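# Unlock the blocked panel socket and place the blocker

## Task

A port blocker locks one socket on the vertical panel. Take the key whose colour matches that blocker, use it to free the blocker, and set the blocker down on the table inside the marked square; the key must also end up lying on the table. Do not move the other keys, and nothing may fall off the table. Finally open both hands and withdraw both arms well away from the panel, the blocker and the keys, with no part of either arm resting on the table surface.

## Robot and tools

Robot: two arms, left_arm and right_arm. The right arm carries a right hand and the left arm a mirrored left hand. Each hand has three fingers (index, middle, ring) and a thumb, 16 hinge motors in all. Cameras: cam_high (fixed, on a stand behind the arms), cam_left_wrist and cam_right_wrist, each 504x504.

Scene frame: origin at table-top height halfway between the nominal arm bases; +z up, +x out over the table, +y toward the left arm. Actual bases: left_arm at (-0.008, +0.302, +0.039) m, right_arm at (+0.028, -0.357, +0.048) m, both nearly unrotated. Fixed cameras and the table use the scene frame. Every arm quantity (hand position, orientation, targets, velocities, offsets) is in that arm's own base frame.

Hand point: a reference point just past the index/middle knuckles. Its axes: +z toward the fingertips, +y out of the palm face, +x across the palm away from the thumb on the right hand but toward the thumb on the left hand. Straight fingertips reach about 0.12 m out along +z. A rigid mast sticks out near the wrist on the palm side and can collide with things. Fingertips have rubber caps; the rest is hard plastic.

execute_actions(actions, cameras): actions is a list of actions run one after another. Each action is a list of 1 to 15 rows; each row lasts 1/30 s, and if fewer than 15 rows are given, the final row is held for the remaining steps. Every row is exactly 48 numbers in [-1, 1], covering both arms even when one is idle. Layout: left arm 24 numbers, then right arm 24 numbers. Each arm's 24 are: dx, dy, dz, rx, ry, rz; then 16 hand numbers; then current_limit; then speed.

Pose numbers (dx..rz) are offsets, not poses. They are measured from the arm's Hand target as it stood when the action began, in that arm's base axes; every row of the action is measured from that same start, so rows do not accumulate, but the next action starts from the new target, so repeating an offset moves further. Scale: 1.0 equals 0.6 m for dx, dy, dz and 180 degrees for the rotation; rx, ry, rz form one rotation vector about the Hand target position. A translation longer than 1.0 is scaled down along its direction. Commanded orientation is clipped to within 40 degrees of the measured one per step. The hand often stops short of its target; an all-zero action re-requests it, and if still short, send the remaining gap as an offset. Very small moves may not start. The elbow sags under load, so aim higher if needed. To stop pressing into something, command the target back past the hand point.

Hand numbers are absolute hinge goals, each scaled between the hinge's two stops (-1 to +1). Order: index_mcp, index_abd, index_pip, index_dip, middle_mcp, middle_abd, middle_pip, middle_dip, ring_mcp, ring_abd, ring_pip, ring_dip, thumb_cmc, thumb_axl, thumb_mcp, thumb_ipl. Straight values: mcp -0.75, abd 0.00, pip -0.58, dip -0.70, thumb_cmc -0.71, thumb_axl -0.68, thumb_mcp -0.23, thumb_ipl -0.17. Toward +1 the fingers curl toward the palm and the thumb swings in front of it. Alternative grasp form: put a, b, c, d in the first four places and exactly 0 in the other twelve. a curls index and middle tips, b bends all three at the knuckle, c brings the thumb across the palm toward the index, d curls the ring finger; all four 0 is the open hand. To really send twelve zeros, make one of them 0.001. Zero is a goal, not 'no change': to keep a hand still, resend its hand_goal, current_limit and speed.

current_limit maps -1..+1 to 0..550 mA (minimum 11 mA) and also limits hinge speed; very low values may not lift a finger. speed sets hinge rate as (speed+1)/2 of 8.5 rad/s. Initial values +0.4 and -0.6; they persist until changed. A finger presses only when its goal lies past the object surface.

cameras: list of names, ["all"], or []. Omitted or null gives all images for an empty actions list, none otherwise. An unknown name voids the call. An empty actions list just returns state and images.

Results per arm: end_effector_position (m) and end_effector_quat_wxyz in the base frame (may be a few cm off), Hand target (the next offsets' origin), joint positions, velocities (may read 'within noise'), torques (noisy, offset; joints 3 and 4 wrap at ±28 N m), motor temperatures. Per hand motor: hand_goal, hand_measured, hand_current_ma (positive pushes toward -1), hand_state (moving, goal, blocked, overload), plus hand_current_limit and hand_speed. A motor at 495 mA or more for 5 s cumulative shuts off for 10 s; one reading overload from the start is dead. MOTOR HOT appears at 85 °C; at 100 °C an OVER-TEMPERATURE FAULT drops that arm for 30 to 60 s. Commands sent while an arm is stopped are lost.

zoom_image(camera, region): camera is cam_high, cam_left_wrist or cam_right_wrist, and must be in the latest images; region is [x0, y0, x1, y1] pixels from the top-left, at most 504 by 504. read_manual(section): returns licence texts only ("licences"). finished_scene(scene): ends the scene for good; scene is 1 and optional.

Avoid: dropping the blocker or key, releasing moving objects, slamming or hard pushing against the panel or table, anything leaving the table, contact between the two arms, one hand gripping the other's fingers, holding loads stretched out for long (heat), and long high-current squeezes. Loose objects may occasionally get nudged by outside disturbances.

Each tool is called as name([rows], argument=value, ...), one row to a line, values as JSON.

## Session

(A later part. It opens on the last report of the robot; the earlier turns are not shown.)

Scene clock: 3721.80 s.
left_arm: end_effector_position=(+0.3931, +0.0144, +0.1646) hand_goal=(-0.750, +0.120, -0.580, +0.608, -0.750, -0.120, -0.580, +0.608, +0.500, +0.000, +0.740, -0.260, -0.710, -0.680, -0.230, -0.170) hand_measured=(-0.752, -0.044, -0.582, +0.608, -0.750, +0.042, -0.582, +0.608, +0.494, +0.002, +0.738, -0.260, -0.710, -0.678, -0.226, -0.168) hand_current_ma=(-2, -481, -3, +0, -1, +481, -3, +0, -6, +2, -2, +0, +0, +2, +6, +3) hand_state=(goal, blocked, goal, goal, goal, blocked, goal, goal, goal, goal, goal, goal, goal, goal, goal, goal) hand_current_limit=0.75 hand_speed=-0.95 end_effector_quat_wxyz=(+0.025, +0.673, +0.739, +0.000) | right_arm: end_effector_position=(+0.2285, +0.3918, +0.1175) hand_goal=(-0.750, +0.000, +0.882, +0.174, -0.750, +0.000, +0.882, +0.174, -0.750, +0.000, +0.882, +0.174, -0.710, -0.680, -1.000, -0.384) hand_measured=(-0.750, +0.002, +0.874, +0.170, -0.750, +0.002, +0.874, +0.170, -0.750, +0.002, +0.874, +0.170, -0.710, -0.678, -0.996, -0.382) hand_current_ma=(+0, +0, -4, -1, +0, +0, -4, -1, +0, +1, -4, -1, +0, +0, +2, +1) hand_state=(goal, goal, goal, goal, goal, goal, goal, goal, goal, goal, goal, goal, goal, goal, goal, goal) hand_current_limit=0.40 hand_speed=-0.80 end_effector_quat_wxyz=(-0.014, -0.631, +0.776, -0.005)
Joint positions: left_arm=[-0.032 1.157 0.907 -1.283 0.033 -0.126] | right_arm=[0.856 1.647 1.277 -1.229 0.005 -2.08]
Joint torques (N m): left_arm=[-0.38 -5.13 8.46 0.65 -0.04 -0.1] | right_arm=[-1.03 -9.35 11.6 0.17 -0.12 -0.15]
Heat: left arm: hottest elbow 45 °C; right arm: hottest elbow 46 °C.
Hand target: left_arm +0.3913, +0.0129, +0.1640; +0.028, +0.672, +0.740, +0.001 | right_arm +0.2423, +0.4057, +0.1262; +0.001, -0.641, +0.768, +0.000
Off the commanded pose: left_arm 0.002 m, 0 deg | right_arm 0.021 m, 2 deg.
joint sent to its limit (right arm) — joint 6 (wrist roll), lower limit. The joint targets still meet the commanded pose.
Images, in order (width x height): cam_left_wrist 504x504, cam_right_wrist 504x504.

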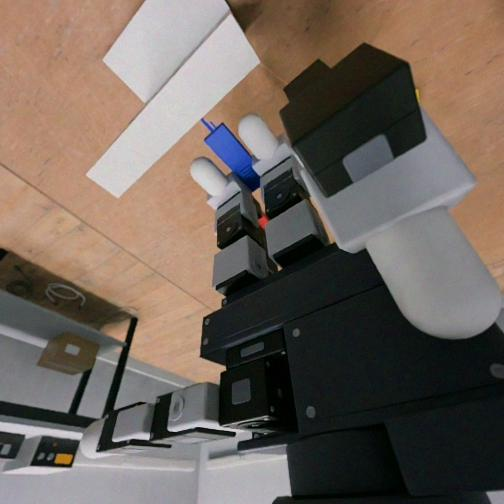

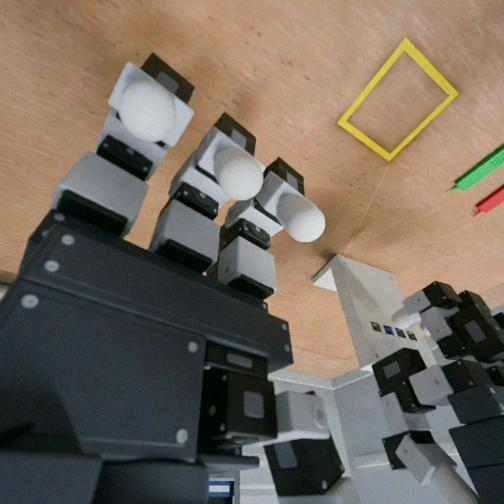

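execute_actions([
  [[-0.0333,-0.003,0.004,0,0,0,-0.75,0.12,-0.58,0.609,-0.75,-0.12,-0.58,0.609,0.5,0,0.74,-0.26,-0.71,-0.68,-0.23,-0.17,0.75,-0.95,0,0,0,0,0,0,-0.75,0.001,0.883,0.174,-0.75,0.001,0.883,0.174,-0.75,0.001,0.883,0.174,-0.3,-0.68,-1.0,-0.384,0.4,-0.8]],
  [[-0.0417,-0.003,0.004,0,0,0,-0.75,0.12,-0.58,0.609,-0.75,-0.12,-0.58,0.609,0.5,0,0.74,-0.26,-0.71,-0.68,-0.23,-0.17,0.75,-0.95,0,0,0,0,0,0,-0.75,0.001,0.883,0.174,-0.75,0.001,0.883,0.174,-0.75,0.001,0.883,0.174,0.0,-0.68,-1.0,-0.384,0.4,-0.8]],
  [[-0.0417,-0.003,0.004,0,0,0,-0.75,0.12,-0.58,0.609,-0.75,-0.12,-0.58,0.609,0.5,0,0.74,-0.26,-0.71,-0.68,-0.23,-0.17,0.75,-0.95,0,0,0,0,0,0,-0.75,0.001,0.883,0.174,-0.75,0.001,0.883,0.174,-0.75,0.001,0.883,0.174,0.3,-0.68,-1.0,-0.384,0.4,-0.8]],
  [[-0.0417,-0.003,0.004,0,0,0,-0.75,0.12,-0.58,0.609,-0.75,-0.12,-0.58,0.609,0.5,0,0.74,-0.26,-0.71,-0.68,-0.23,-0.17,0.75,-0.95,0,0,0,0,0,0,-0.75,0.001,0.883,0.174,-0.75,0.001,0.883,0.174,-0.75,0.001,0.883,0.174,0.571,-0.68,-1.0,-0.384,0.4,-0.8]],
  [[-0.0333,-0.003,0.004,0,0,0,-0.75,0.12,-0.58,0.609,-0.75,-0.12,-0.58,0.609,0.5,0,0.74,-0.26,-0.71,-0.68,-0.23,-0.17,0.75,-0.95,0,0,0,0,0,0,-0.75,0.001,0.883,0.174,-0.75,0.001,0.883,0.174,-0.75,0.001,0.883,0.174,0.571,-0.68,-1.0,-0.384,0.4,-0.8]],
], cameras=["all"])

zoom_image(camera="cam_right_wrist", region=[365, 310, 415, 360])

Scene clock: 3776.07 s.
left_arm: end_effector_position=(+0.2826, +0.0052, +0.1799) hand_goal=(-0.750, +0.120, -0.580, +0.608, -0.750, -0.120, -0.580, +0.608, +0.500, +0.000, +0.740, -0.260, -0.710, -0.680, -0.230, -0.170) hand_measured=(-0.752, -0.044, -0.582, +0.608, -0.750, +0.042, -0.582, +0.608, +0.494, +0.002, +0.738, -0.260, -0.710, -0.678, -0.226, -0.168) hand_current_ma=(-1, -481, -3, +0, +0, +481, -3, +0, -6, +2, -2, +0, +0, +2, +6, +3) hand_state=(goal, blocked, goal, goal, goal, blocked, goal, goal, goal, goal, goal, goal, goal, goal, goal, goal) hand_current_limit=0.75 hand_speed=-0.95 end_effector_quat_wxyz=(+0.035, +0.672, +0.740, +0.005) | right_arm: end_effector_position=(+0.2285, +0.3918, +0.1175) hand_goal=(-0.750, +0.000, +0.882, +0.174, -0.750, +0.000, +0.882, +0.174, -0.750, +0.000, +0.882, +0.174, +0.570, -0.680, -1.000, -0.384) hand_measured=(-0.750, +0.002, +0.874, +0.170, -0.750, +0.002, +0.874, +0.170, -0.750, +0.002, +0.874, +0.170, +0.568, -0.678, -0.996, -0.382) hand_current_ma=(+0, +0, -4, -1, +0, +0, -4, -1, +0, +1, -4, -1, -1, +0, +2, +1) hand_state=(goal, goal, goal, goal, goal, goal, goal, goal, goal, goal, goal, goal, goal, goal, goal, goal) hand_current_limit=0.40 hand_speed=-0.80 end_effector_quat_wxyz=(-0.014, -0.631, +0.776, -0.005)
Joint positions: left_arm=[-0.097 0.796 0.729 -1.442 0.033 -0.194] | right_arm=[0.856 1.647 1.277 -1.229 0.005 -2.08]
Joint torques (N m): left_arm=[-0.79 -0.73 8.85 -0.14 -0.19 -0.16] | right_arm=[-1.08 -9.23 11.55 0.13 -0.14 -0.16]
Motor temperatures (°C): left_arm=[24 28 41 24 24 25] | right_arm=[23 29 46 24 26 25]
Heat: left arm: hottest elbow 41 °C; right arm: hottest elbow 46 °C.
Hand target: left_arm +0.2764, +0.0039, +0.1760; +0.028, +0.672, +0.740, +0.001 | right_arm +0.2423, +0.4057, +0.1262; +0.001, -0.641, +0.768, +0.000
Off the commanded pose: left_arm 0.008 m, 1 deg | right_arm 0.021 m, 2 deg.
joint sent to its limit (right arm) — joint 6 (wrist roll), lower limit. The joint targets still meet the commanded pose.

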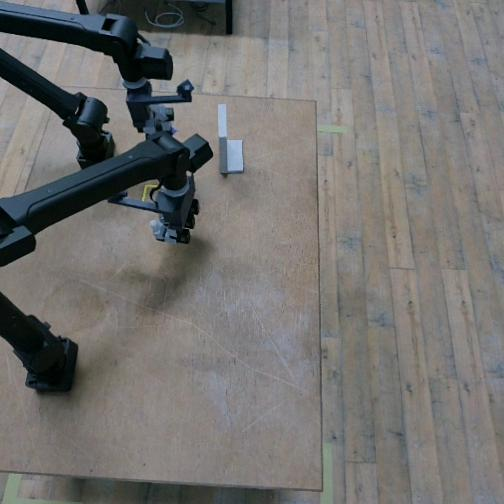

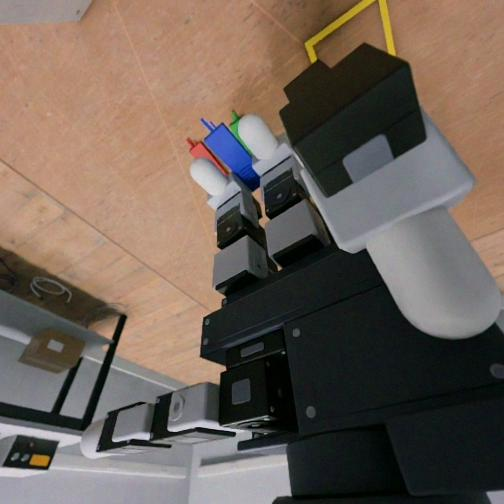

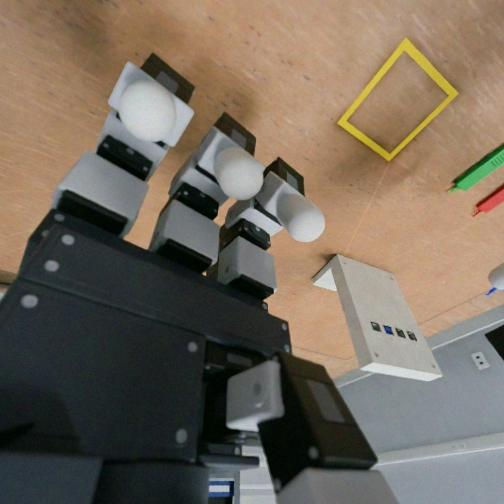

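Scaled by 10.080 from the camera's 504x504 image, which has a finer 720x720 frame.

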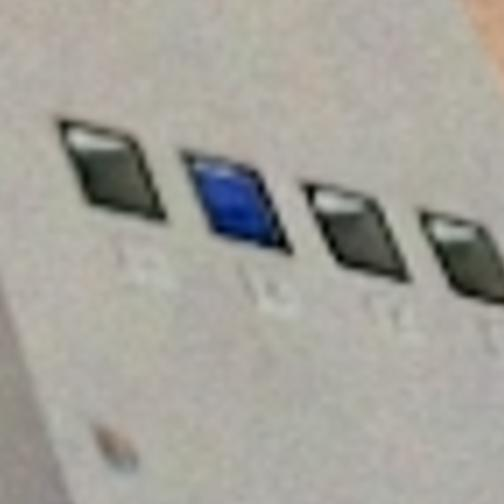

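execute_actions([
  [[0,0,0,0,0,0,-0.75,0.12,-0.58,0.609,-0.75,-0.12,-0.58,0.609,0.5,0,0.74,-0.26,-0.71,-0.68,-0.23,-0.17,0.75,-0.95,0.0182,0.0273,-0.0152,0,0,0,-0.75,0.001,0.883,0.174,-0.75,0.001,0.883,0.174,-0.75,0.001,0.883,0.174,0.571,-0.68,-1.0,-0.384,0.4,-0.8]],
  [[0,0,0,0,0,0,-0.75,0.12,-0.58,0.609,-0.75,-0.12,-0.58,0.609,0.5,0,0.74,-0.26,-0.71,-0.68,-0.23,-0.17,0.75,-0.95,0.0182,0.0273,-0.0152,0,0,0,-0.75,0.001,0.883,0.174,-0.75,0.001,0.883,0.174,-0.75,0.001,0.883,0.174,0.571,-0.68,-1.0,-0.384,0.4,-0.8]],
  [[0,0,0,0,0,0,-0.75,0.12,-0.58,0.609,-0.75,-0.12,-0.58,0.609,0.5,0,0.74,-0.26,-0.71,-0.68,-0.23,-0.17,0.75,-0.95,0.0182,0.0273,-0.0152,0,0,0,-0.75,0.001,0.883,0.174,-0.75,0.001,0.883,0.174,-0.75,0.001,0.883,0.174,0.571,-0.68,-1.0,-0.384,0.4,-0.8]],
  [[0,0,0,0,0,0,-0.75,0.12,-0.58,0.609,-0.75,-0.12,-0.58,0.609,0.5,0,0.74,-0.26,-0.71,-0.68,-0.23,-0.17,0.75,-0.95,0.0182,0.0273,-0.0152,0,0,0,-0.75,0.001,0.883,0.174,-0.75,0.001,0.883,0.174,-0.75,0.001,0.883,0.174,0.571,-0.68,-1.0,-0.384,0.4,-0.8]],
], cameras=["all"])

Scene clock: 3791.77 s.
left_arm: end_effector_position=(+0.2825, +0.0052, +0.1799) hand_goal=(-0.750, +0.120, -0.580, +0.608, -0.750, -0.120, -0.580, +0.608, +0.500, +0.000, +0.740, -0.260, -0.710, -0.680, -0.230, -0.170) hand_measured=(-0.752, -0.044, -0.582, +0.608, -0.750, +0.042, -0.582, +0.608, +0.494, +0.002, +0.738, -0.260, -0.710, -0.678, -0.226, -0.168) hand_current_ma=(-1, -481, -3, +0, +0, +481, -3, +0, -6, +2, -2, +0, +0, +2, +6, +3) hand_state=(goal, blocked, goal, goal, goal, blocked, goal, goal, goal, goal, goal, goal, goal, goal, goal, goal) hand_current_limit=0.75 hand_speed=-0.95 end_effector_quat_wxyz=(+0.035, +0.672, +0.740, +0.005) | right_arm: end_effector_position=(+0.2763, +0.4531, +0.0871) hand_goal=(-0.750, +0.000, +0.882, +0.174, -0.750, +0.000, +0.882, +0.174, -0.750, +0.000, +0.882, +0.174, +0.570, -0.680, -1.000, -0.384) hand_measured=(-0.750, +0.002, +0.874, +0.170, -0.750, +0.002, +0.874, +0.170, -0.750, +0.002, +0.874, +0.170, +0.568, -0.678, -0.996, -0.382) hand_current_ma=(+0, +0, -4, -1, +0, +0, -4, -1, +0, +1, -4, -1, +0, +0, +2, +1) hand_state=(goal, goal, goal, goal, goal, goal, goal, goal, goal, goal, goal, goal, goal, goal, goal, goal) hand_current_limit=0.40 hand_speed=-0.80 end_effector_quat_wxyz=(-0.012, -0.634, +0.773, -0.003)
Joint positions: left_arm=[-0.097 0.796 0.729 -1.442 0.033 -0.195] | right_arm=[0.863 1.863 1.49 -1.222 0.002 -2.081]
Joint torques (N m): left_arm=[-0.79 -0.85 8.85 -0.12 -0.19 -0.11] | right_arm=[0.03 -11.63 11.69 0.28 -0.21 -0.1]
Heat: left arm: hottest elbow 40 °C; right arm: hottest elbow 45 °C.
Hand target: left_arm +0.2764, +0.0039, +0.1760; +0.028, +0.672, +0.740, +0.001 | right_arm +0.2860, +0.4713, +0.0898; +0.001, -0.641, +0.768, +0.000
Off the commanded pose: left_arm 0.007 m, 1 deg | right_arm 0.021 m, 2 deg.

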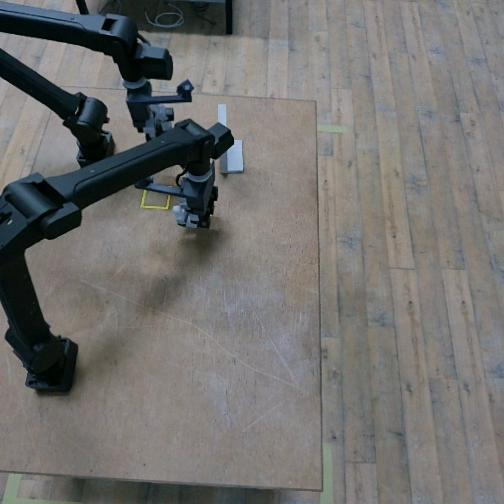

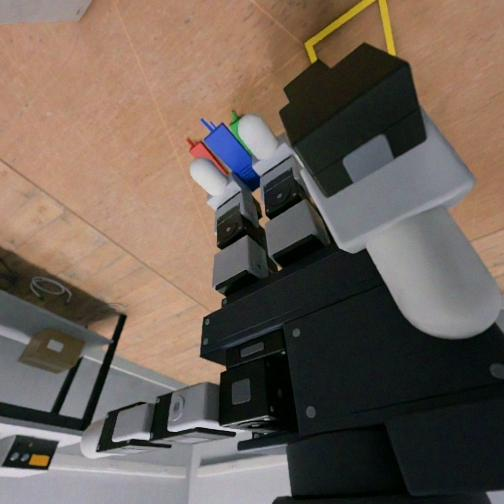

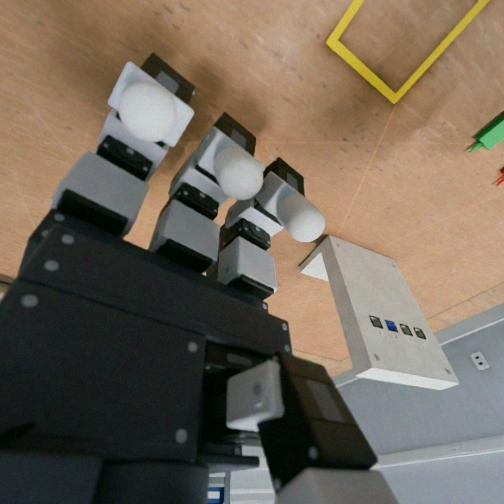

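zoom_image(camera="cam_right_wrist", region=[365, 305, 415, 355])

zoom_image(camera="cam_right_wrist", region=[380, 315, 405, 340])

Scaled by 10.080 from the camera's 504x504 image, which has a finer 720x720 frame.

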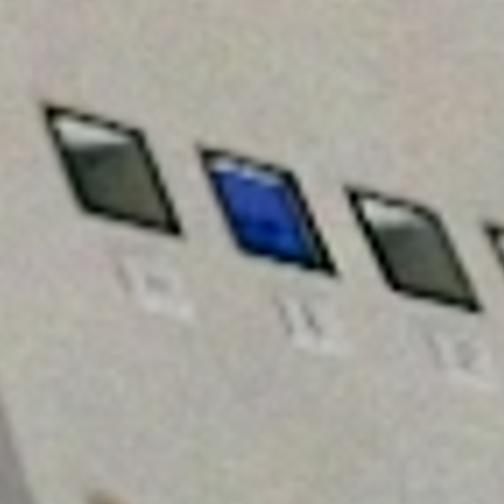

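Scaled by 20.160 from the camera's 504x504 image, which has a finer 720x720 frame.

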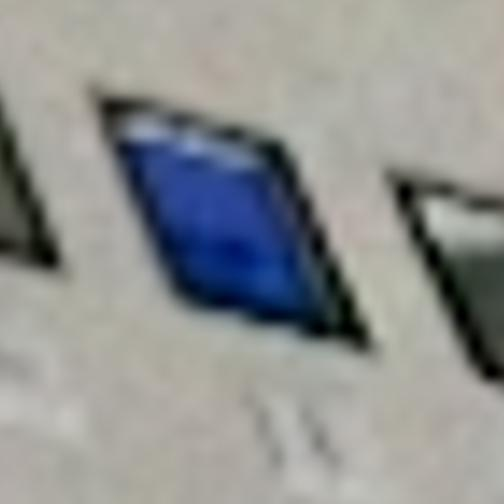

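execute_actions([
  [[0.03,0.0028,0.0025,0,0,0,-0.75,0.12,-0.58,0.609,-0.75,-0.12,-0.58,0.609,0.5,0,0.74,-0.26,-0.71,-0.68,-0.23,-0.17,0.75,-0.95,0,0,0,0,0,0,-0.75,0.001,0.883,0.174,-0.75,0.001,0.883,0.174,-0.75,0.001,0.883,0.174,0.571,-0.68,-1.0,-0.384,0.4,-0.8]],
  [[0.04,0.0028,0.0025,0,0,0,-0.75,0.12,-0.58,0.609,-0.75,-0.12,-0.58,0.609,0.5,0,0.74,-0.26,-0.71,-0.68,-0.23,-0.17,0.75,-0.95,0,0,0,0,0,0,-0.75,0.001,0.883,0.174,-0.75,0.001,0.883,0.174,-0.75,0.001,0.883,0.174,0.571,-0.68,-1.0,-0.384,0.4,-0.8]],
  [[0.04,0.0028,0.0025,0,0,0,-0.75,0.12,-0.58,0.609,-0.75,-0.12,-0.58,0.609,0.5,0,0.74,-0.26,-0.71,-0.68,-0.23,-0.17,0.75,-0.95,0,0,0,0,0,0,-0.75,0.001,0.883,0.174,-0.75,0.001,0.883,0.174,-0.75,0.001,0.883,0.174,0.571,-0.68,-1.0,-0.384,0.4,-0.8]],
  [[0.04,0.0028,0.0025,0,0,0,-0.75,0.12,-0.58,0.609,-0.75,-0.12,-0.58,0.609,0.5,0,0.74,-0.26,-0.71,-0.68,-0.23,-0.17,0.75,-0.95,0,0,0,0,0,0,-0.75,0.001,0.883,0.174,-0.75,0.001,0.883,0.174,-0.75,0.001,0.883,0.174,0.571,-0.68,-1.0,-0.384,0.4,-0.8]],
  [[0.035,0.0028,0.0025,0,0,0,-0.75,0.12,-0.58,0.609,-0.75,-0.12,-0.58,0.609,0.5,0,0.74,-0.26,-0.71,-0.68,-0.23,-0.17,0.75,-0.95,0,0,0,0,0,0,-0.75,0.001,0.883,0.174,-0.75,0.001,0.883,0.174,-0.75,0.001,0.883,0.174,0.571,-0.68,-1.0,-0.384,0.4,-0.8]],
], cameras=["cam_right_wrist","cam_left_wrist"])

zoom_image(camera="cam_right_wrist", region=[370, 270, 430, 330])

Scene clock: 3853.90 s.
left_arm: end_effector_position=(+0.3660, +0.0105, +0.1651) hand_goal=(-0.750, +0.120, -0.580, +0.608, -0.750, -0.120, -0.580, +0.608, +0.500, +0.000, +0.740, -0.260, -0.710, -0.680, -0.230, -0.170) hand_measured=(-0.752, -0.044, -0.582, +0.608, -0.750, +0.042, -0.582, +0.608, +0.494, +0.002, +0.738, -0.260, -0.710, -0.678, -0.226, -0.168) hand_current_ma=(-1, -481, -3, +0, +0, +481, -3, +0, -6, +2, -2, +0, +0, +2, +6, +3) hand_state=(goal, blocked, goal, goal, goal, blocked, goal, goal, goal, goal, goal, goal, goal, goal, goal, goal) hand_current_limit=0.75 hand_speed=-0.95 end_effector_quat_wxyz=(+0.009, +0.673, +0.739, -0.014) | right_arm: end_effector_position=(+0.2760, +0.4533, +0.0871) hand_goal=(-0.750, +0.000, +0.882, +0.174, -0.750, +0.000, +0.882, +0.174, -0.750, +0.000, +0.882, +0.174, +0.570, -0.680, -1.000, -0.384) hand_measured=(-0.750, +0.002, +0.874, +0.170, -0.750, +0.002, +0.874, +0.170, -0.750, +0.002, +0.874, +0.170, +0.568, -0.678, -0.996, -0.382) hand_current_ma=(+0, +0, -4, -1, +0, +0, -4, -1, +0, +1, -4, -1, +0, +0, +2, +1) hand_state=(goal, goal, goal, goal, goal, goal, goal, goal, goal, goal, goal, goal, goal, goal, goal, goal) hand_current_limit=0.40 hand_speed=-0.80 end_effector_quat_wxyz=(-0.012, -0.634, +0.773, -0.003)
Joint positions: left_arm=[-0.049 1.106 0.88 -1.348 0.033 -0.143] | right_arm=[0.864 1.863 1.49 -1.222 0.002 -2.081]
Joint torques (N m): left_arm=[0.79 -2.78 12.89 0.73 -0.07 0.07] | right_arm=[-0.21 -11.63 11.73 0.27 -0.2 -0.1]
Heat: left arm: hottest elbow 39 °C; right arm: hottest elbow 46 °C.
Hand target: left_arm +0.3873, +0.0122, +0.1836; +0.028, +0.673, +0.740, +0.001 | right_arm +0.2859, +0.4713, +0.0898; +0.001, -0.641, +0.768, +0.000
Off the commanded pose: left_arm 0.028 m, 3 deg | right_arm 0.021 m, 2 deg.
Images, in order (width x height): cam_left_wrist 504x504, cam_right_wrist 504x504.

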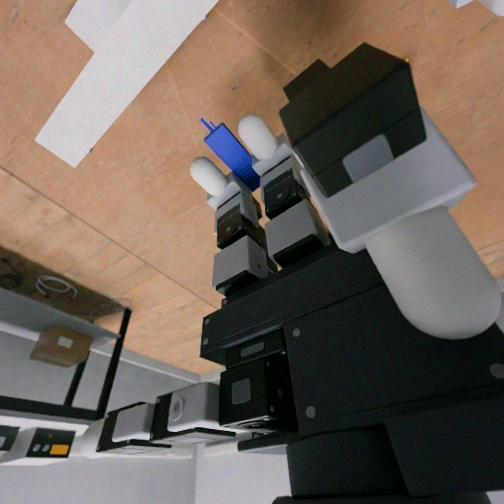

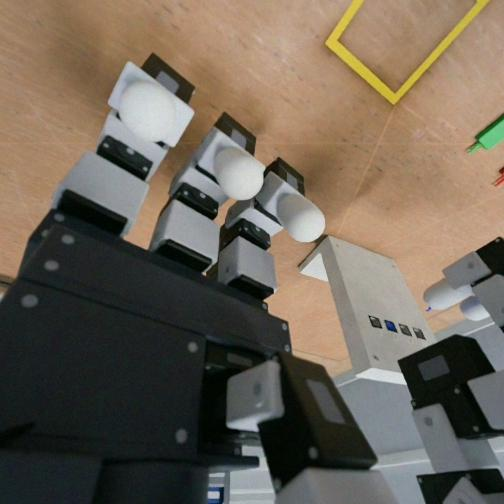

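Scaled by 8.400 from the camera's 504x504 image, which has a finer 720x720 frame.

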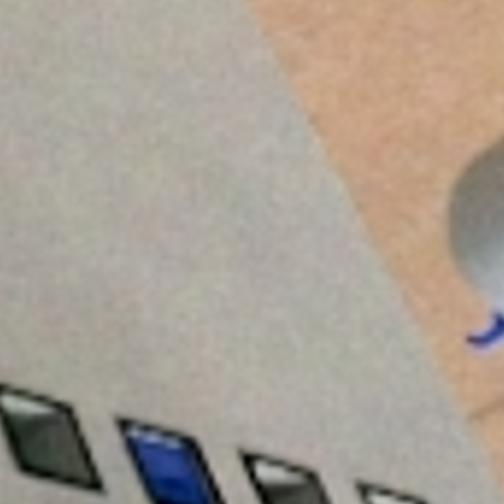

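zoom_image(camera="cam_right_wrist", region=[410, 290, 450, 330])

zoom_image(camera="cam_right_wrist", region=[375, 310, 405, 340])

Scaled by 12.600 from the camera's 504x504 image, which has a finer 720x720 frame.

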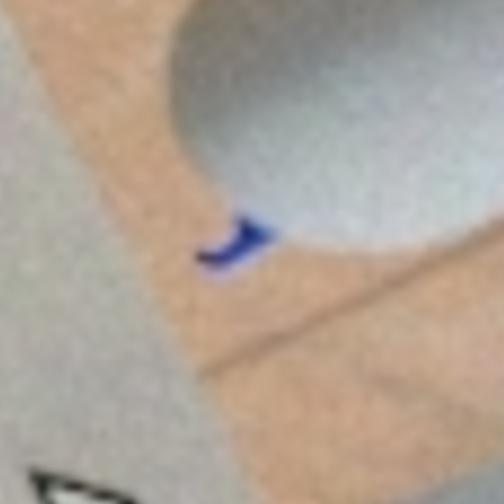

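Scaled by 16.800 from the camera's 504x504 image, which has a finer 720x720 frame.

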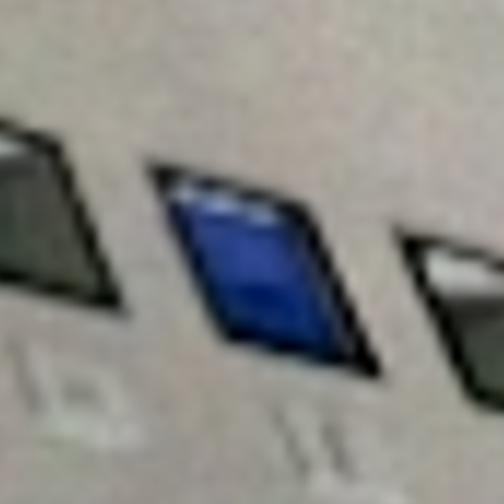

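execute_actions(actions=[], cameras=["cam_right_wrist"])

Scene clock: 3895.53 s.
left_arm: end_effector_position=(+0.3660, +0.0105, +0.1651) hand_goal=(-0.750, +0.120, -0.580, +0.608, -0.750, -0.120, -0.580, +0.608, +0.500, +0.000, +0.740, -0.260, -0.710, -0.680, -0.230, -0.170) hand_measured=(-0.752, -0.044, -0.582, +0.608, -0.750, +0.042, -0.582, +0.608, +0.494, +0.002, +0.738, -0.260, -0.710, -0.678, -0.226, -0.168) hand_current_ma=(-1, -481, -3, +0, +0, +481, -3, +0, -6, +2, -2, +0, +0, +2, +6, +3) hand_state=(goal, blocked, goal, goal, goal, blocked, goal, goal, goal, goal, goal, goal, goal, goal, goal, goal) hand_current_limit=0.75 hand_speed=-0.95 end_effector_quat_wxyz=(+0.009, +0.673, +0.739, -0.014) | right_arm: end_effector_position=(+0.2760, +0.4533, +0.0871) hand_goal=(-0.750, +0.000, +0.882, +0.174, -0.750, +0.000, +0.882, +0.174, -0.750, +0.000, +0.882, +0.174, +0.570, -0.680, -1.000, -0.384) hand_measured=(-0.750, +0.002, +0.874, +0.170, -0.750, +0.002, +0.874, +0.170, -0.750, +0.002, +0.874, +0.170, +0.568, -0.678, -0.996, -0.382) hand_current_ma=(+0, +0, -4, -1, +0, +0, -4, -1, +0, +1, -4, -1, +0, +0, +2, +1) hand_state=(goal, goal, goal, goal, goal, goal, goal, goal, goal, goal, goal, goal, goal, goal, goal, goal) hand_current_limit=0.40 hand_speed=-0.80 end_effector_quat_wxyz=(-0.012, -0.634, +0.773, -0.003)
Joint positions: left_arm=[-0.049 1.106 0.88 -1.348 0.033 -0.143] | right_arm=[0.864 1.863 1.49 -1.222 0.002 -2.081]
Joint velocities: within noise
Joint torques (N m): left_arm=[0.85 -2.73 12.92 0.75 -0.07 0.03] | right_arm=[-0.21 -11.63 11.7 0.28 -0.21 -0.09]
Motor temperatures (°C): left_arm=[24 27 41 24 24 25] | right_arm=[23 28 46 24 26 25]
Heat: left arm: hottest elbow 41 °C; right arm: hottest elbow 46 °C.
Hand target: left_arm +0.3874, +0.0122, +0.1836; +0.028, +0.673, +0.739, +0.001 | right_arm +0.2859, +0.4713, +0.0898; +0.001, -0.641, +0.768, +0.000
Off the commanded pose: left_arm 0.028 m, 3 deg | right_arm 0.021 m, 2 deg.
Images, in order (width x height): cam_right_wrist 504x504.

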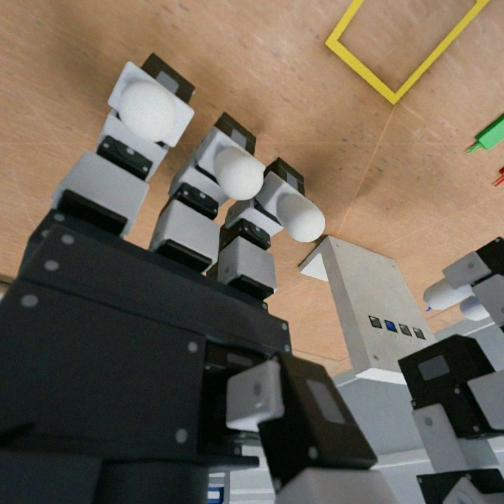

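zoom_image(camera="cam_right_wrist", region=[360, 280, 460, 380])

zoom_image(camera="cam_right_wrist", region=[410, 290, 450, 330])

zoom_image(camera="cam_right_wrist", region=[370, 306, 410, 346])

Scaled by 5.040 from the camera's 504x504 image, which has a finer 720x720 frame.

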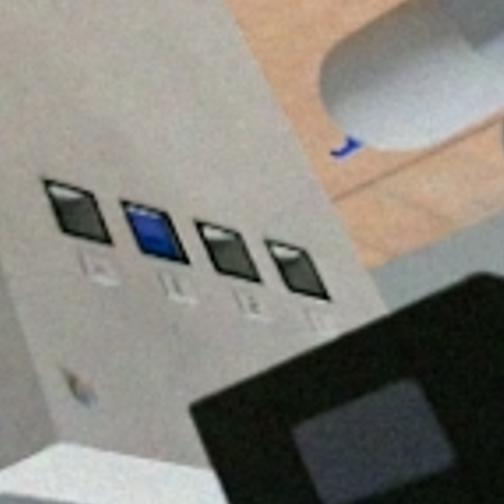

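Scaled by 12.600 from the camera's 504x504 image, which has a finer 720x720 frame.

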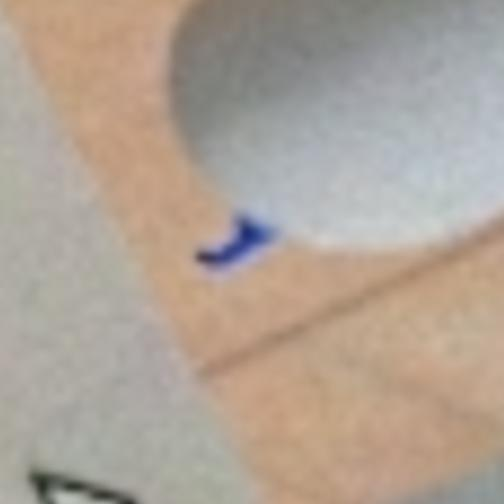

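Scaled by 12.600 from the camera's 504x504 image, which has a finer 720x720 frame.

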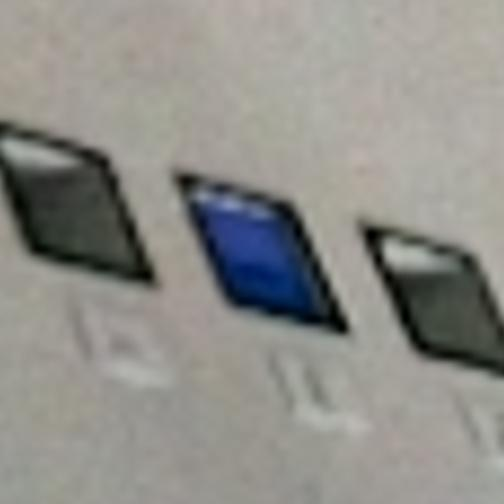

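zoom_image(camera="cam_right_wrist", region=[380, 314, 404, 338])

zoom_image(camera="cam_right_wrist", region=[416, 298, 440, 322])

Scaled by 21.000 from the camera's 504x504 image, which has a finer 720x720 frame.

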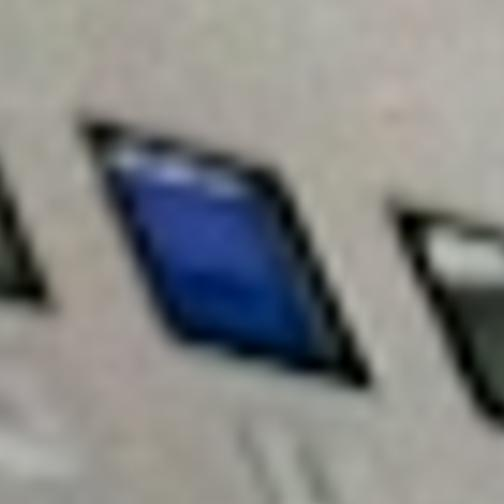

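Scaled by 21.000 from the camera's 504x504 image, which has a finer 720x720 frame.

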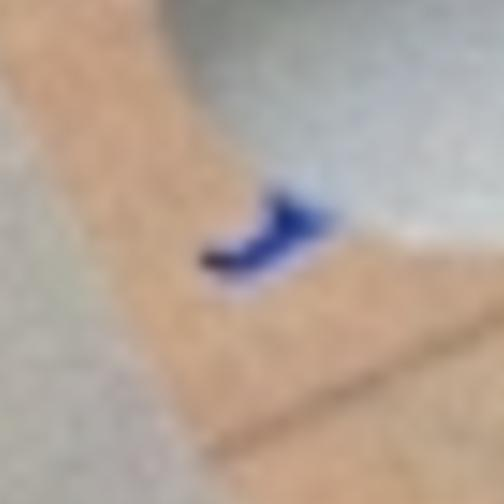

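zoom_image(camera="cam_right_wrist", region=[460, 110, 504, 154])

zoom_image(camera="cam_right_wrist", region=[480, 160, 504, 184])

Scaled by 11.455 from the camera's 504x504 image, which has a finer 720x720 frame.

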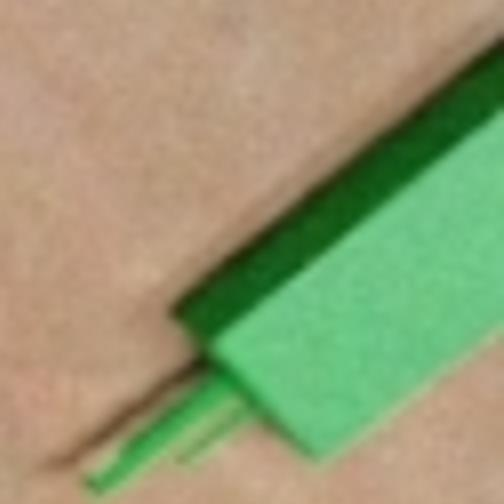

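Scaled by 21.000 from the camera's 504x504 image, which has a finer 720x720 frame.

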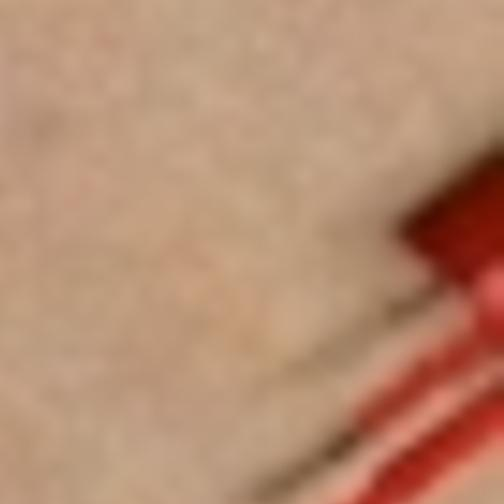

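execute_actions(actions=[], cameras=["cam_left_wrist", "cam_high"])

Scene clock: 4016.93 s.
left_arm: end_effector_position=(+0.3660, +0.0105, +0.1651) hand_goal=(-0.750, +0.120, -0.580, +0.608, -0.750, -0.120, -0.580, +0.608, +0.500, +0.000, +0.740, -0.260, -0.710, -0.680, -0.230, -0.170) hand_measured=(-0.752, -0.044, -0.582, +0.608, -0.750, +0.042, -0.582, +0.608, +0.494, +0.002, +0.738, -0.260, -0.710, -0.678, -0.226, -0.168) hand_current_ma=(-1, -481, -3, +0, +0, +481, -3, +0, -6, +2, -2, +0, +0, +2, +6, +3) hand_state=(goal, blocked, goal, goal, goal, blocked, goal, goal, goal, goal, goal, goal, goal, goal, goal, goal) hand_current_limit=0.75 hand_speed=-0.95 end_effector_quat_wxyz=(+0.009, +0.673, +0.739, -0.014) | right_arm: end_effector_position=(+0.2760, +0.4533, +0.0871) hand_goal=(-0.750, +0.000, +0.882, +0.174, -0.750, +0.000, +0.882, +0.174, -0.750, +0.000, +0.882, +0.174, +0.570, -0.680, -1.000, -0.384) hand_measured=(-0.750, +0.002, +0.874, +0.170, -0.750, +0.002, +0.874, +0.170, -0.750, +0.002, +0.874, +0.170, +0.568, -0.678, -0.996, -0.382) hand_current_ma=(+0, +0, -4, -1, +0, +0, -4, -1, +0, +1, -4, -1, +0, +0, +2, +1) hand_state=(goal, goal, goal, goal, goal, goal, goal, goal, goal, goal, goal, goal, goal, goal, goal, goal) hand_current_limit=0.40 hand_speed=-0.80 end_effector_quat_wxyz=(-0.012, -0.634, +0.773, -0.003)
Joint positions: left_arm=[-0.049 1.106 0.88 -1.348 0.033 -0.143] | right_arm=[0.864 1.863 1.49 -1.222 0.002 -2.081]
Joint velocities: within noise
Joint torques (N m): left_arm=[0.79 -2.84 12.93 0.75 -0.07 0.02] | right_arm=[-0.32 -11.58 11.71 0.29 -0.21 -0.1]
Motor temperatures (°C): left_arm=[24 27 44 24 24 25] | right_arm=[23 29 46 24 26 25]
Heat: left arm: hottest elbow 44 °C; right arm: hottest elbow 46 °C.
Hand target: left_arm +0.3874, +0.0122, +0.1836; +0.028, +0.673, +0.739, +0.001 | right_arm +0.2859, +0.4713, +0.0898; +0.001, -0.641, +0.768, +0.000
Off the commanded pose: left_arm 0.028 m, 3 deg | right_arm 0.021 m, 2 deg.
Images, in order (width x height): cam_high 504x504, cam_left_wrist 504x504.

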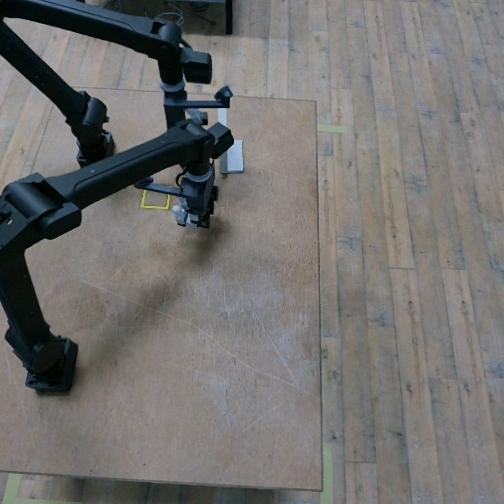

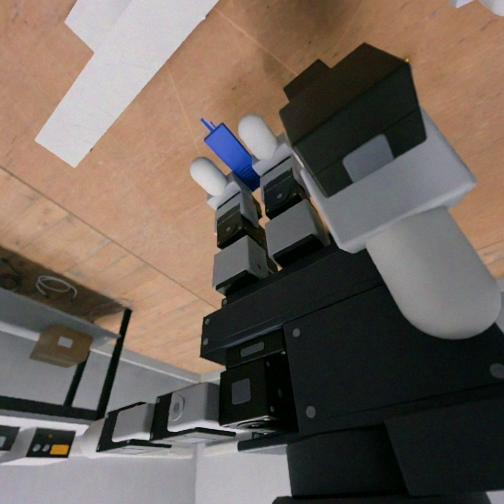

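zoom_image(camera="cam_left_wrist", region=[180, 100, 280, 200])

zoom_image(camera="cam_left_wrist", region=[20, 0, 240, 180])

Scaled by 5.040 from the camera's 504x504 image, which has a finer 720x720 frame.

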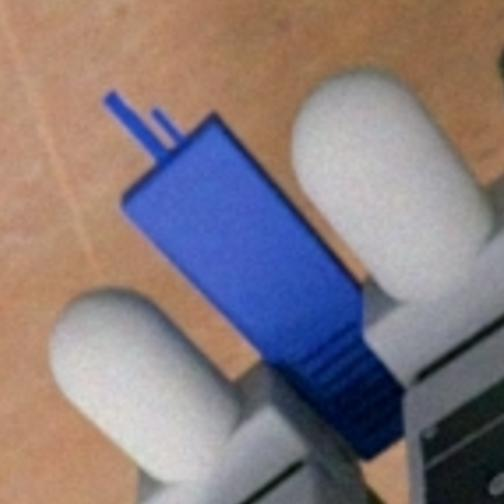

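Scaled by 2.291 from the camera's 504x504 image, which has a finer 720x720 frame.

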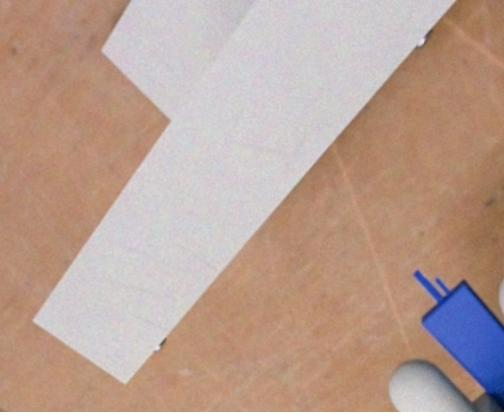

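execute_actions([
  [[0.018,0.0011,0.0008,0,0,0,-0.75,0.12,-0.58,0.609,-0.75,-0.12,-0.58,0.609,0.5,0,0.74,-0.26,-0.71,-0.68,-0.23,-0.17,0.75,-0.95,0,0,0,0,0,0,-0.75,0.001,0.883,0.174,-0.75,0.001,0.883,0.174,-0.75,0.001,0.883,0.174,0.571,-0.68,-1.0,-0.384,0.4,-0.8]],
  [[0.014,0.001,0.0008,0,0,0,-0.75,0.12,-0.58,0.609,-0.75,-0.12,-0.58,0.609,0.5,0,0.74,-0.26,-0.71,-0.68,-0.23,-0.17,0.75,-0.95,0,0,0,0,0,0,-0.75,0.001,0.883,0.174,-0.75,0.001,0.883,0.174,-0.75,0.001,0.883,0.174,0.571,-0.68,-1.0,-0.384,0.4,-0.8]],
], cameras=["cam_right_wrist"])

zoom_image(camera="cam_right_wrist", region=[380, 300, 430, 350])

Scene clock: 4130.53 s.
left_arm: end_effector_position=(+0.3847, +0.0116, +0.1666) hand_goal=(-0.750, +0.120, -0.580, +0.608, -0.750, -0.120, -0.580, +0.608, +0.500, +0.000, +0.740, -0.260, -0.710, -0.680, -0.230, -0.170) hand_measured=(-0.752, -0.044, -0.582, +0.608, -0.750, +0.042, -0.582, +0.608, +0.494, +0.002, +0.738, -0.260, -0.710, -0.678, -0.226, -0.168) hand_current_ma=(-1, -481, -3, +0, +0, +481, -3, +0, -6, +2, -2, +0, +0, +2, +6, +3) hand_state=(goal, blocked, goal, goal, goal, blocked, goal, goal, goal, goal, goal, goal, goal, goal, goal, goal) hand_current_limit=0.75 hand_speed=-0.95 end_effector_quat_wxyz=(+0.009, +0.673, +0.739, -0.014) | right_arm: end_effector_position=(+0.2760, +0.4533, +0.0871) hand_goal=(-0.750, +0.000, +0.882, +0.174, -0.750, +0.000, +0.882, +0.174, -0.750, +0.000, +0.882, +0.174, +0.570, -0.680, -1.000, -0.384) hand_measured=(-0.750, +0.002, +0.874, +0.170, -0.750, +0.002, +0.874, +0.170, -0.750, +0.002, +0.874, +0.170, +0.568, -0.678, -0.996, -0.382) hand_current_ma=(+0, +0, -4, -1, +0, +0, -4, -1, +0, +1, -4, -1, +0, +0, +2, +1) hand_state=(goal, goal, goal, goal, goal, goal, goal, goal, goal, goal, goal, goal, goal, goal, goal, goal) hand_current_limit=0.40 hand_speed=-0.80 end_effector_quat_wxyz=(-0.012, -0.634, +0.773, -0.003)
Joint positions: left_arm=[-0.042 1.158 0.922 -1.338 0.033 -0.136] | right_arm=[0.864 1.863 1.49 -1.222 0.002 -2.081]
Joint torques (N m): left_arm=[0.79 -3.31 12.9 0.79 -0.06 0.03] | right_arm=[-0.26 -11.63 11.7 0.28 -0.21 -0.1]
Heat: left arm: hottest elbow 45 °C; right arm: hottest elbow 47 °C.
Hand target: left_arm +0.4066, +0.0136, +0.1845; +0.028, +0.672, +0.740, +0.001 | right_arm +0.2859, +0.4713, +0.0898; +0.001, -0.641, +0.768, +0.000
Off the commanded pose: left_arm 0.028 m, 3 deg | right_arm 0.021 m, 2 deg.
Images, in order (width x height): cam_right_wrist 504x504.

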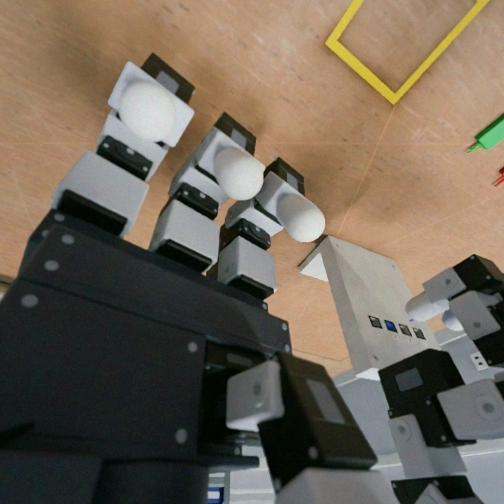

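Scaled by 10.080 from the camera's 504x504 image, which has a finer 720x720 frame.

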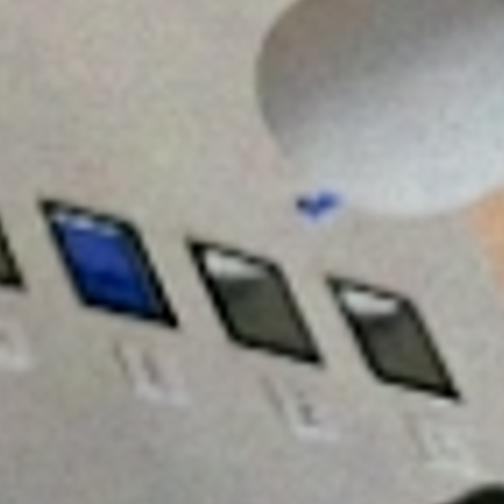

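zoom_image(camera="cam_right_wrist", region=[400, 308, 424, 332])

zoom_image(camera="cam_right_wrist", region=[382, 316, 400, 334])

Scaled by 21.000 from the camera's 504x504 image, which has a finer 720x720 frame.

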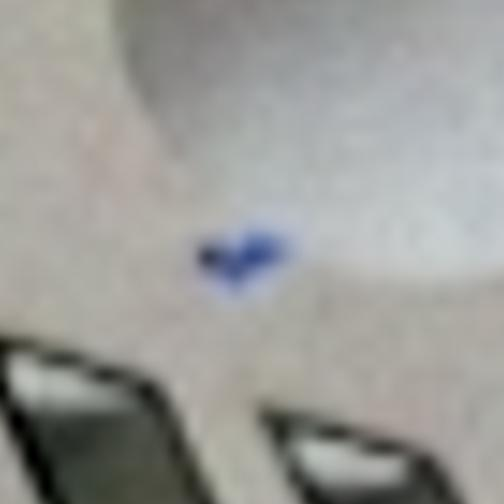

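Scaled by 28.000 from the camera's 504x504 image, which has a finer 720x720 frame.

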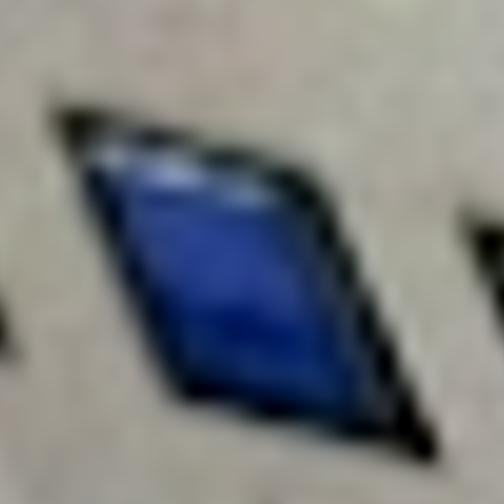

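execute_actions([
  [[0.012,-0.005,0.0,0,0,0,-0.75,0.12,-0.58,0.609,-0.75,-0.12,-0.58,0.609,0.5,0,0.74,-0.26,-0.71,-0.68,-0.23,-0.17,0.75,-0.95,0,0,0,0,0,0,-0.75,0.001,0.883,0.174,-0.75,0.001,0.883,0.174,-0.75,0.001,0.883,0.174,0.571,-0.68,-1.0,-0.384,0.4,-0.8]],
])

Scene clock: 4159.07 s.
left_arm: end_effector_position=(+0.3919, +0.0112, +0.1669) hand_goal=(-0.750, +0.120, -0.580, +0.608, -0.750, -0.120, -0.580, +0.608, +0.500, +0.000, +0.740, -0.260, -0.710, -0.680, -0.230, -0.170) hand_measured=(-0.752, -0.044, -0.582, +0.608, -0.750, +0.042, -0.582, +0.608, +0.494, +0.002, +0.738, -0.260, -0.710, -0.678, -0.226, -0.168) hand_current_ma=(-1, -481, -3, +0, +0, +481, -3, +0, -6, +2, -2, +0, +0, +2, +6, +3) hand_state=(goal, blocked, goal, goal, goal, blocked, goal, goal, goal, goal, goal, goal, goal, goal, goal, goal) hand_current_limit=0.75 hand_speed=-0.95 end_effector_quat_wxyz=(+0.010, +0.673, +0.739, -0.013) | right_arm: end_effector_position=(+0.2760, +0.4533, +0.0871) hand_goal=(-0.750, +0.000, +0.882, +0.174, -0.750, +0.000, +0.882, +0.174, -0.750, +0.000, +0.882, +0.174, +0.570, -0.680, -1.000, -0.384) hand_measured=(-0.750, +0.002, +0.874, +0.170, -0.750, +0.002, +0.874, +0.170, -0.750, +0.002, +0.874, +0.170, +0.568, -0.678, -0.996, -0.382) hand_current_ma=(+0, +0, -4, -1, +0, +0, -4, -1, +0, +1, -4, -1, +0, +0, +2, +1) hand_state=(goal, goal, goal, goal, goal, goal, goal, goal, goal, goal, goal, goal, goal, goal, goal, goal) hand_current_limit=0.40 hand_speed=-0.80 end_effector_quat_wxyz=(-0.012, -0.634, +0.773, -0.003)
Joint positions: left_arm=[-0.042 1.178 0.938 -1.334 0.033 -0.136] | right_arm=[0.864 1.863 1.49 -1.222 0.002 -2.081]
Joint torques (N m): left_arm=[0.09 -3.6 12.92 0.8 -0.06 -0.06] | right_arm=[-0.26 -11.69 11.7 0.28 -0.21 -0.1]
Motor temperatures (°C): left_arm=[24 27 49 24 24 25] | right_arm=[23 29 47 24 26 25]
Heat: left arm: hottest elbow 49 °C; right arm: hottest elbow 47 °C.
Hand target: left_arm +0.4138, +0.0106, +0.1846; +0.028, +0.673, +0.740, +0.001 | right_arm +0.2859, +0.4713, +0.0898; +0.001, -0.641, +0.768, +0.000
Off the commanded pose: left_arm 0.028 m, 3 deg | right_arm 0.021 m, 2 deg.

execute_actions([
  [[0.01,-0.0005,0.0,0,0,0,-0.75,0.12,-0.58,0.609,-0.75,-0.12,-0.58,0.609,0.5,0,0.74,-0.26,-0.71,-0.68,-0.23,-0.17,0.75,-0.95,0,0,0,0,0,0,-0.75,0.001,0.883,0.174,-0.75,0.001,0.883,0.174,-0.75,0.001,0.883,0.174,0.571,-0.68,-1.0,-0.384,0.4,-0.8]],
])

execute_actions([
  [[0.007,-0.0003,-0.001,0,0,0,-0.75,0.12,-0.58,0.609,-0.75,-0.12,-0.58,0.609,0.5,0,0.74,-0.26,-0.71,-0.68,-0.23,-0.17,0.75,-0.95,0,0,0,0,0,0,-0.75,0.001,0.883,0.174,-0.75,0.001,0.883,0.174,-0.75,0.001,0.883,0.174,0.571,-0.68,-1.0,-0.384,0.4,-0.8]],
], cameras=["cam_right_wrist"])

zoom_image(camera="cam_right_wrist", region=[380, 310, 410, 340])

Scene clock: 4172.77 s.
left_arm: end_effector_position=(+0.3978, +0.0110, +0.1673) hand_goal=(-0.750, +0.120, -0.580, +0.608, -0.750, -0.120, -0.580, +0.608, +0.500, +0.000, +0.740, -0.260, -0.710, -0.680, -0.230, -0.170) hand_measured=(-0.752, -0.044, -0.582, +0.608, -0.750, +0.042, -0.582, +0.608, +0.494, +0.002, +0.738, -0.260, -0.710, -0.678, -0.226, -0.168) hand_current_ma=(-1, -481, -3, +0, +0, +481, -3, +0, -6, +2, -2, +0, +0, +2, +6, +3) hand_state=(goal, blocked, goal, goal, goal, blocked, goal, goal, goal, goal, goal, goal, goal, goal, goal, goal) hand_current_limit=0.75 hand_speed=-0.95 end_effector_quat_wxyz=(+0.010, +0.673, +0.739, -0.013) | right_arm: end_effector_position=(+0.2760, +0.4533, +0.0871) hand_goal=(-0.750, +0.000, +0.882, +0.174, -0.750, +0.000, +0.882, +0.174, -0.750, +0.000, +0.882, +0.174, +0.570, -0.680, -1.000, -0.384) hand_measured=(-0.750, +0.002, +0.874, +0.170, -0.750, +0.002, +0.874, +0.170, -0.750, +0.002, +0.874, +0.170, +0.568, -0.678, -0.996, -0.382) hand_current_ma=(+0, +0, -4, -1, +0, +0, -4, -1, +0, +1, -4, -1, +0, +0, +2, +1) hand_state=(goal, goal, goal, goal, goal, goal, goal, goal, goal, goal, goal, goal, goal, goal, goal, goal) hand_current_limit=0.40 hand_speed=-0.80 end_effector_quat_wxyz=(-0.012, -0.634, +0.773, -0.003)
Joint positions: left_arm=[-0.042 1.194 0.951 -1.33 0.033 -0.136] | right_arm=[0.864 1.863 1.49 -1.222 0.002 -2.081]
Joint torques (N m): left_arm=[0.09 -3.72 12.9 0.8 -0.05 -0.06] | right_arm=[-0.32 -11.58 11.73 0.28 -0.21 -0.1]
Heat: left arm: hottest elbow 50 °C; right arm: hottest elbow 47 °C.
Hand target: left_arm +0.4199, +0.0103, +0.1846; +0.028, +0.673, +0.740, +0.001 | right_arm +0.2859, +0.4713, +0.0898; +0.001, -0.641, +0.768, +0.000
Off the commanded pose: left_arm 0.028 m, 3 deg | right_arm 0.021 m, 2 deg.

Scene clock: 4173.47 s.
left_arm: end_effector_position=(+0.4017, +0.0108, +0.1665) hand_goal=(-0.750, +0.120, -0.580, +0.608, -0.750, -0.120, -0.580, +0.608, +0.500, +0.000, +0.740, -0.260, -0.710, -0.680, -0.230, -0.170) hand_measured=(-0.752, -0.044, -0.582, +0.608, -0.750, +0.042, -0.582, +0.608, +0.494, +0.002, +0.738, -0.260, -0.710, -0.678, -0.226, -0.168) hand_current_ma=(-1, -481, -3, +0, +0, +481, -3, +0, -6, +2, -2, +0, +0, +2, +6, +3) hand_state=(goal, blocked, goal, goal, goal, blocked, goal, goal, goal, goal, goal, goal, goal, goal, goal, goal) hand_current_limit=0.75 hand_speed=-0.95 end_effector_quat_wxyz=(+0.010, +0.673, +0.739, -0.013) | right_arm: end_effector_position=(+0.2760, +0.4533, +0.0871) hand_goal=(-0.750, +0.000, +0.882, +0.174, -0.750, +0.000, +0.882, +0.174, -0.750, +0.000, +0.882, +0.174, +0.570, -0.680, -1.000, -0.384) hand_measured=(-0.750, +0.002, +0.874, +0.170, -0.750, +0.002, +0.874, +0.170, -0.750, +0.002, +0.874, +0.170, +0.568, -0.678, -0.996, -0.382) hand_current_ma=(+0, +0, -4, -1, +0, +0, -4, -1, +0, +1, -4, -1, +0, +0, +2, +1) hand_state=(goal, goal, goal, goal, goal, goal, goal, goal, goal, goal, goal, goal, goal, goal, goal, goal) hand_current_limit=0.40 hand_speed=-0.80 end_effector_quat_wxyz=(-0.012, -0.634, +0.773, -0.003)
Joint positions: left_arm=[-0.042 1.206 0.959 -1.327 0.033 -0.136] | right_arm=[0.864 1.863 1.49 -1.222 0.002 -2.081]
Joint torques (N m): left_arm=[0.09 -3.96 12.9 0.8 -0.06 -0.06] | right_arm=[-0.26 -11.63 11.7 0.28 -0.21 -0.09]
Heat: left arm: hottest elbow 50 °C; right arm: hottest elbow 47 °C.
Hand target: left_arm +0.4240, +0.0101, +0.1838; +0.028, +0.673, +0.740, +0.001 | right_arm +0.2859, +0.4713, +0.0898; +0.001, -0.641, +0.768, +0.000
Off the commanded pose: left_arm 0.028 m, 3 deg | right_arm 0.021 m, 2 deg.
Images, in order (width x height): cam_right_wrist 504x504.

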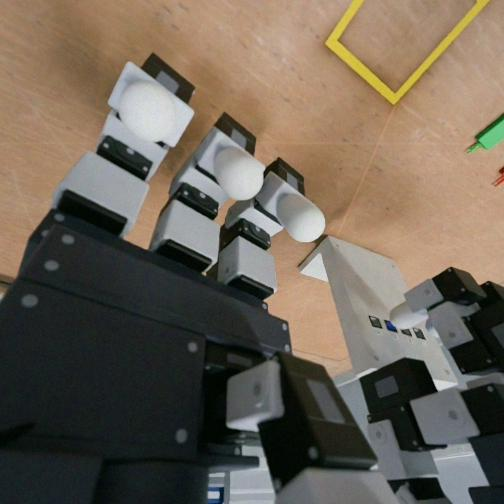

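Scaled by 16.800 from the camera's 504x504 image, which has a finer 720x720 frame.

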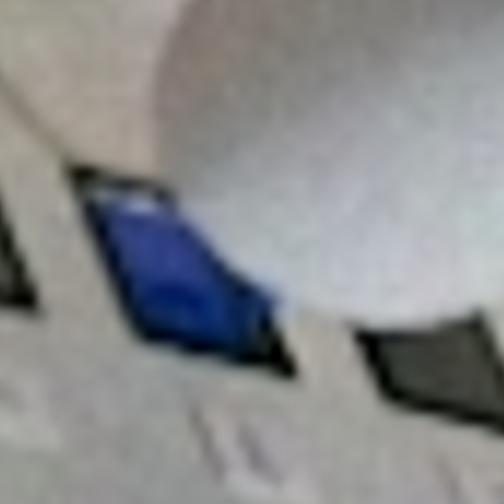

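zoom_image(camera="cam_right_wrist", region=[384, 318, 402, 336])

Scaled by 28.000 from the camera's 504x504 image, which has a finer 720x720 frame.

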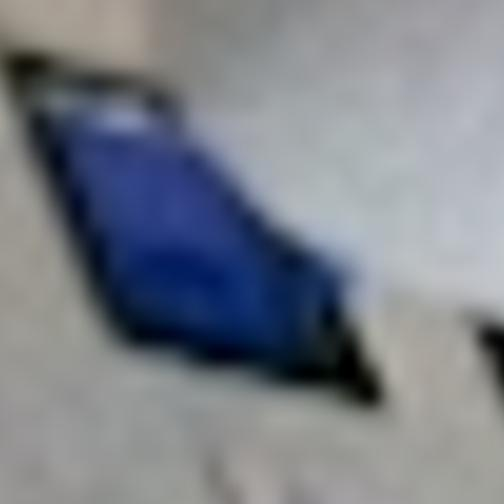

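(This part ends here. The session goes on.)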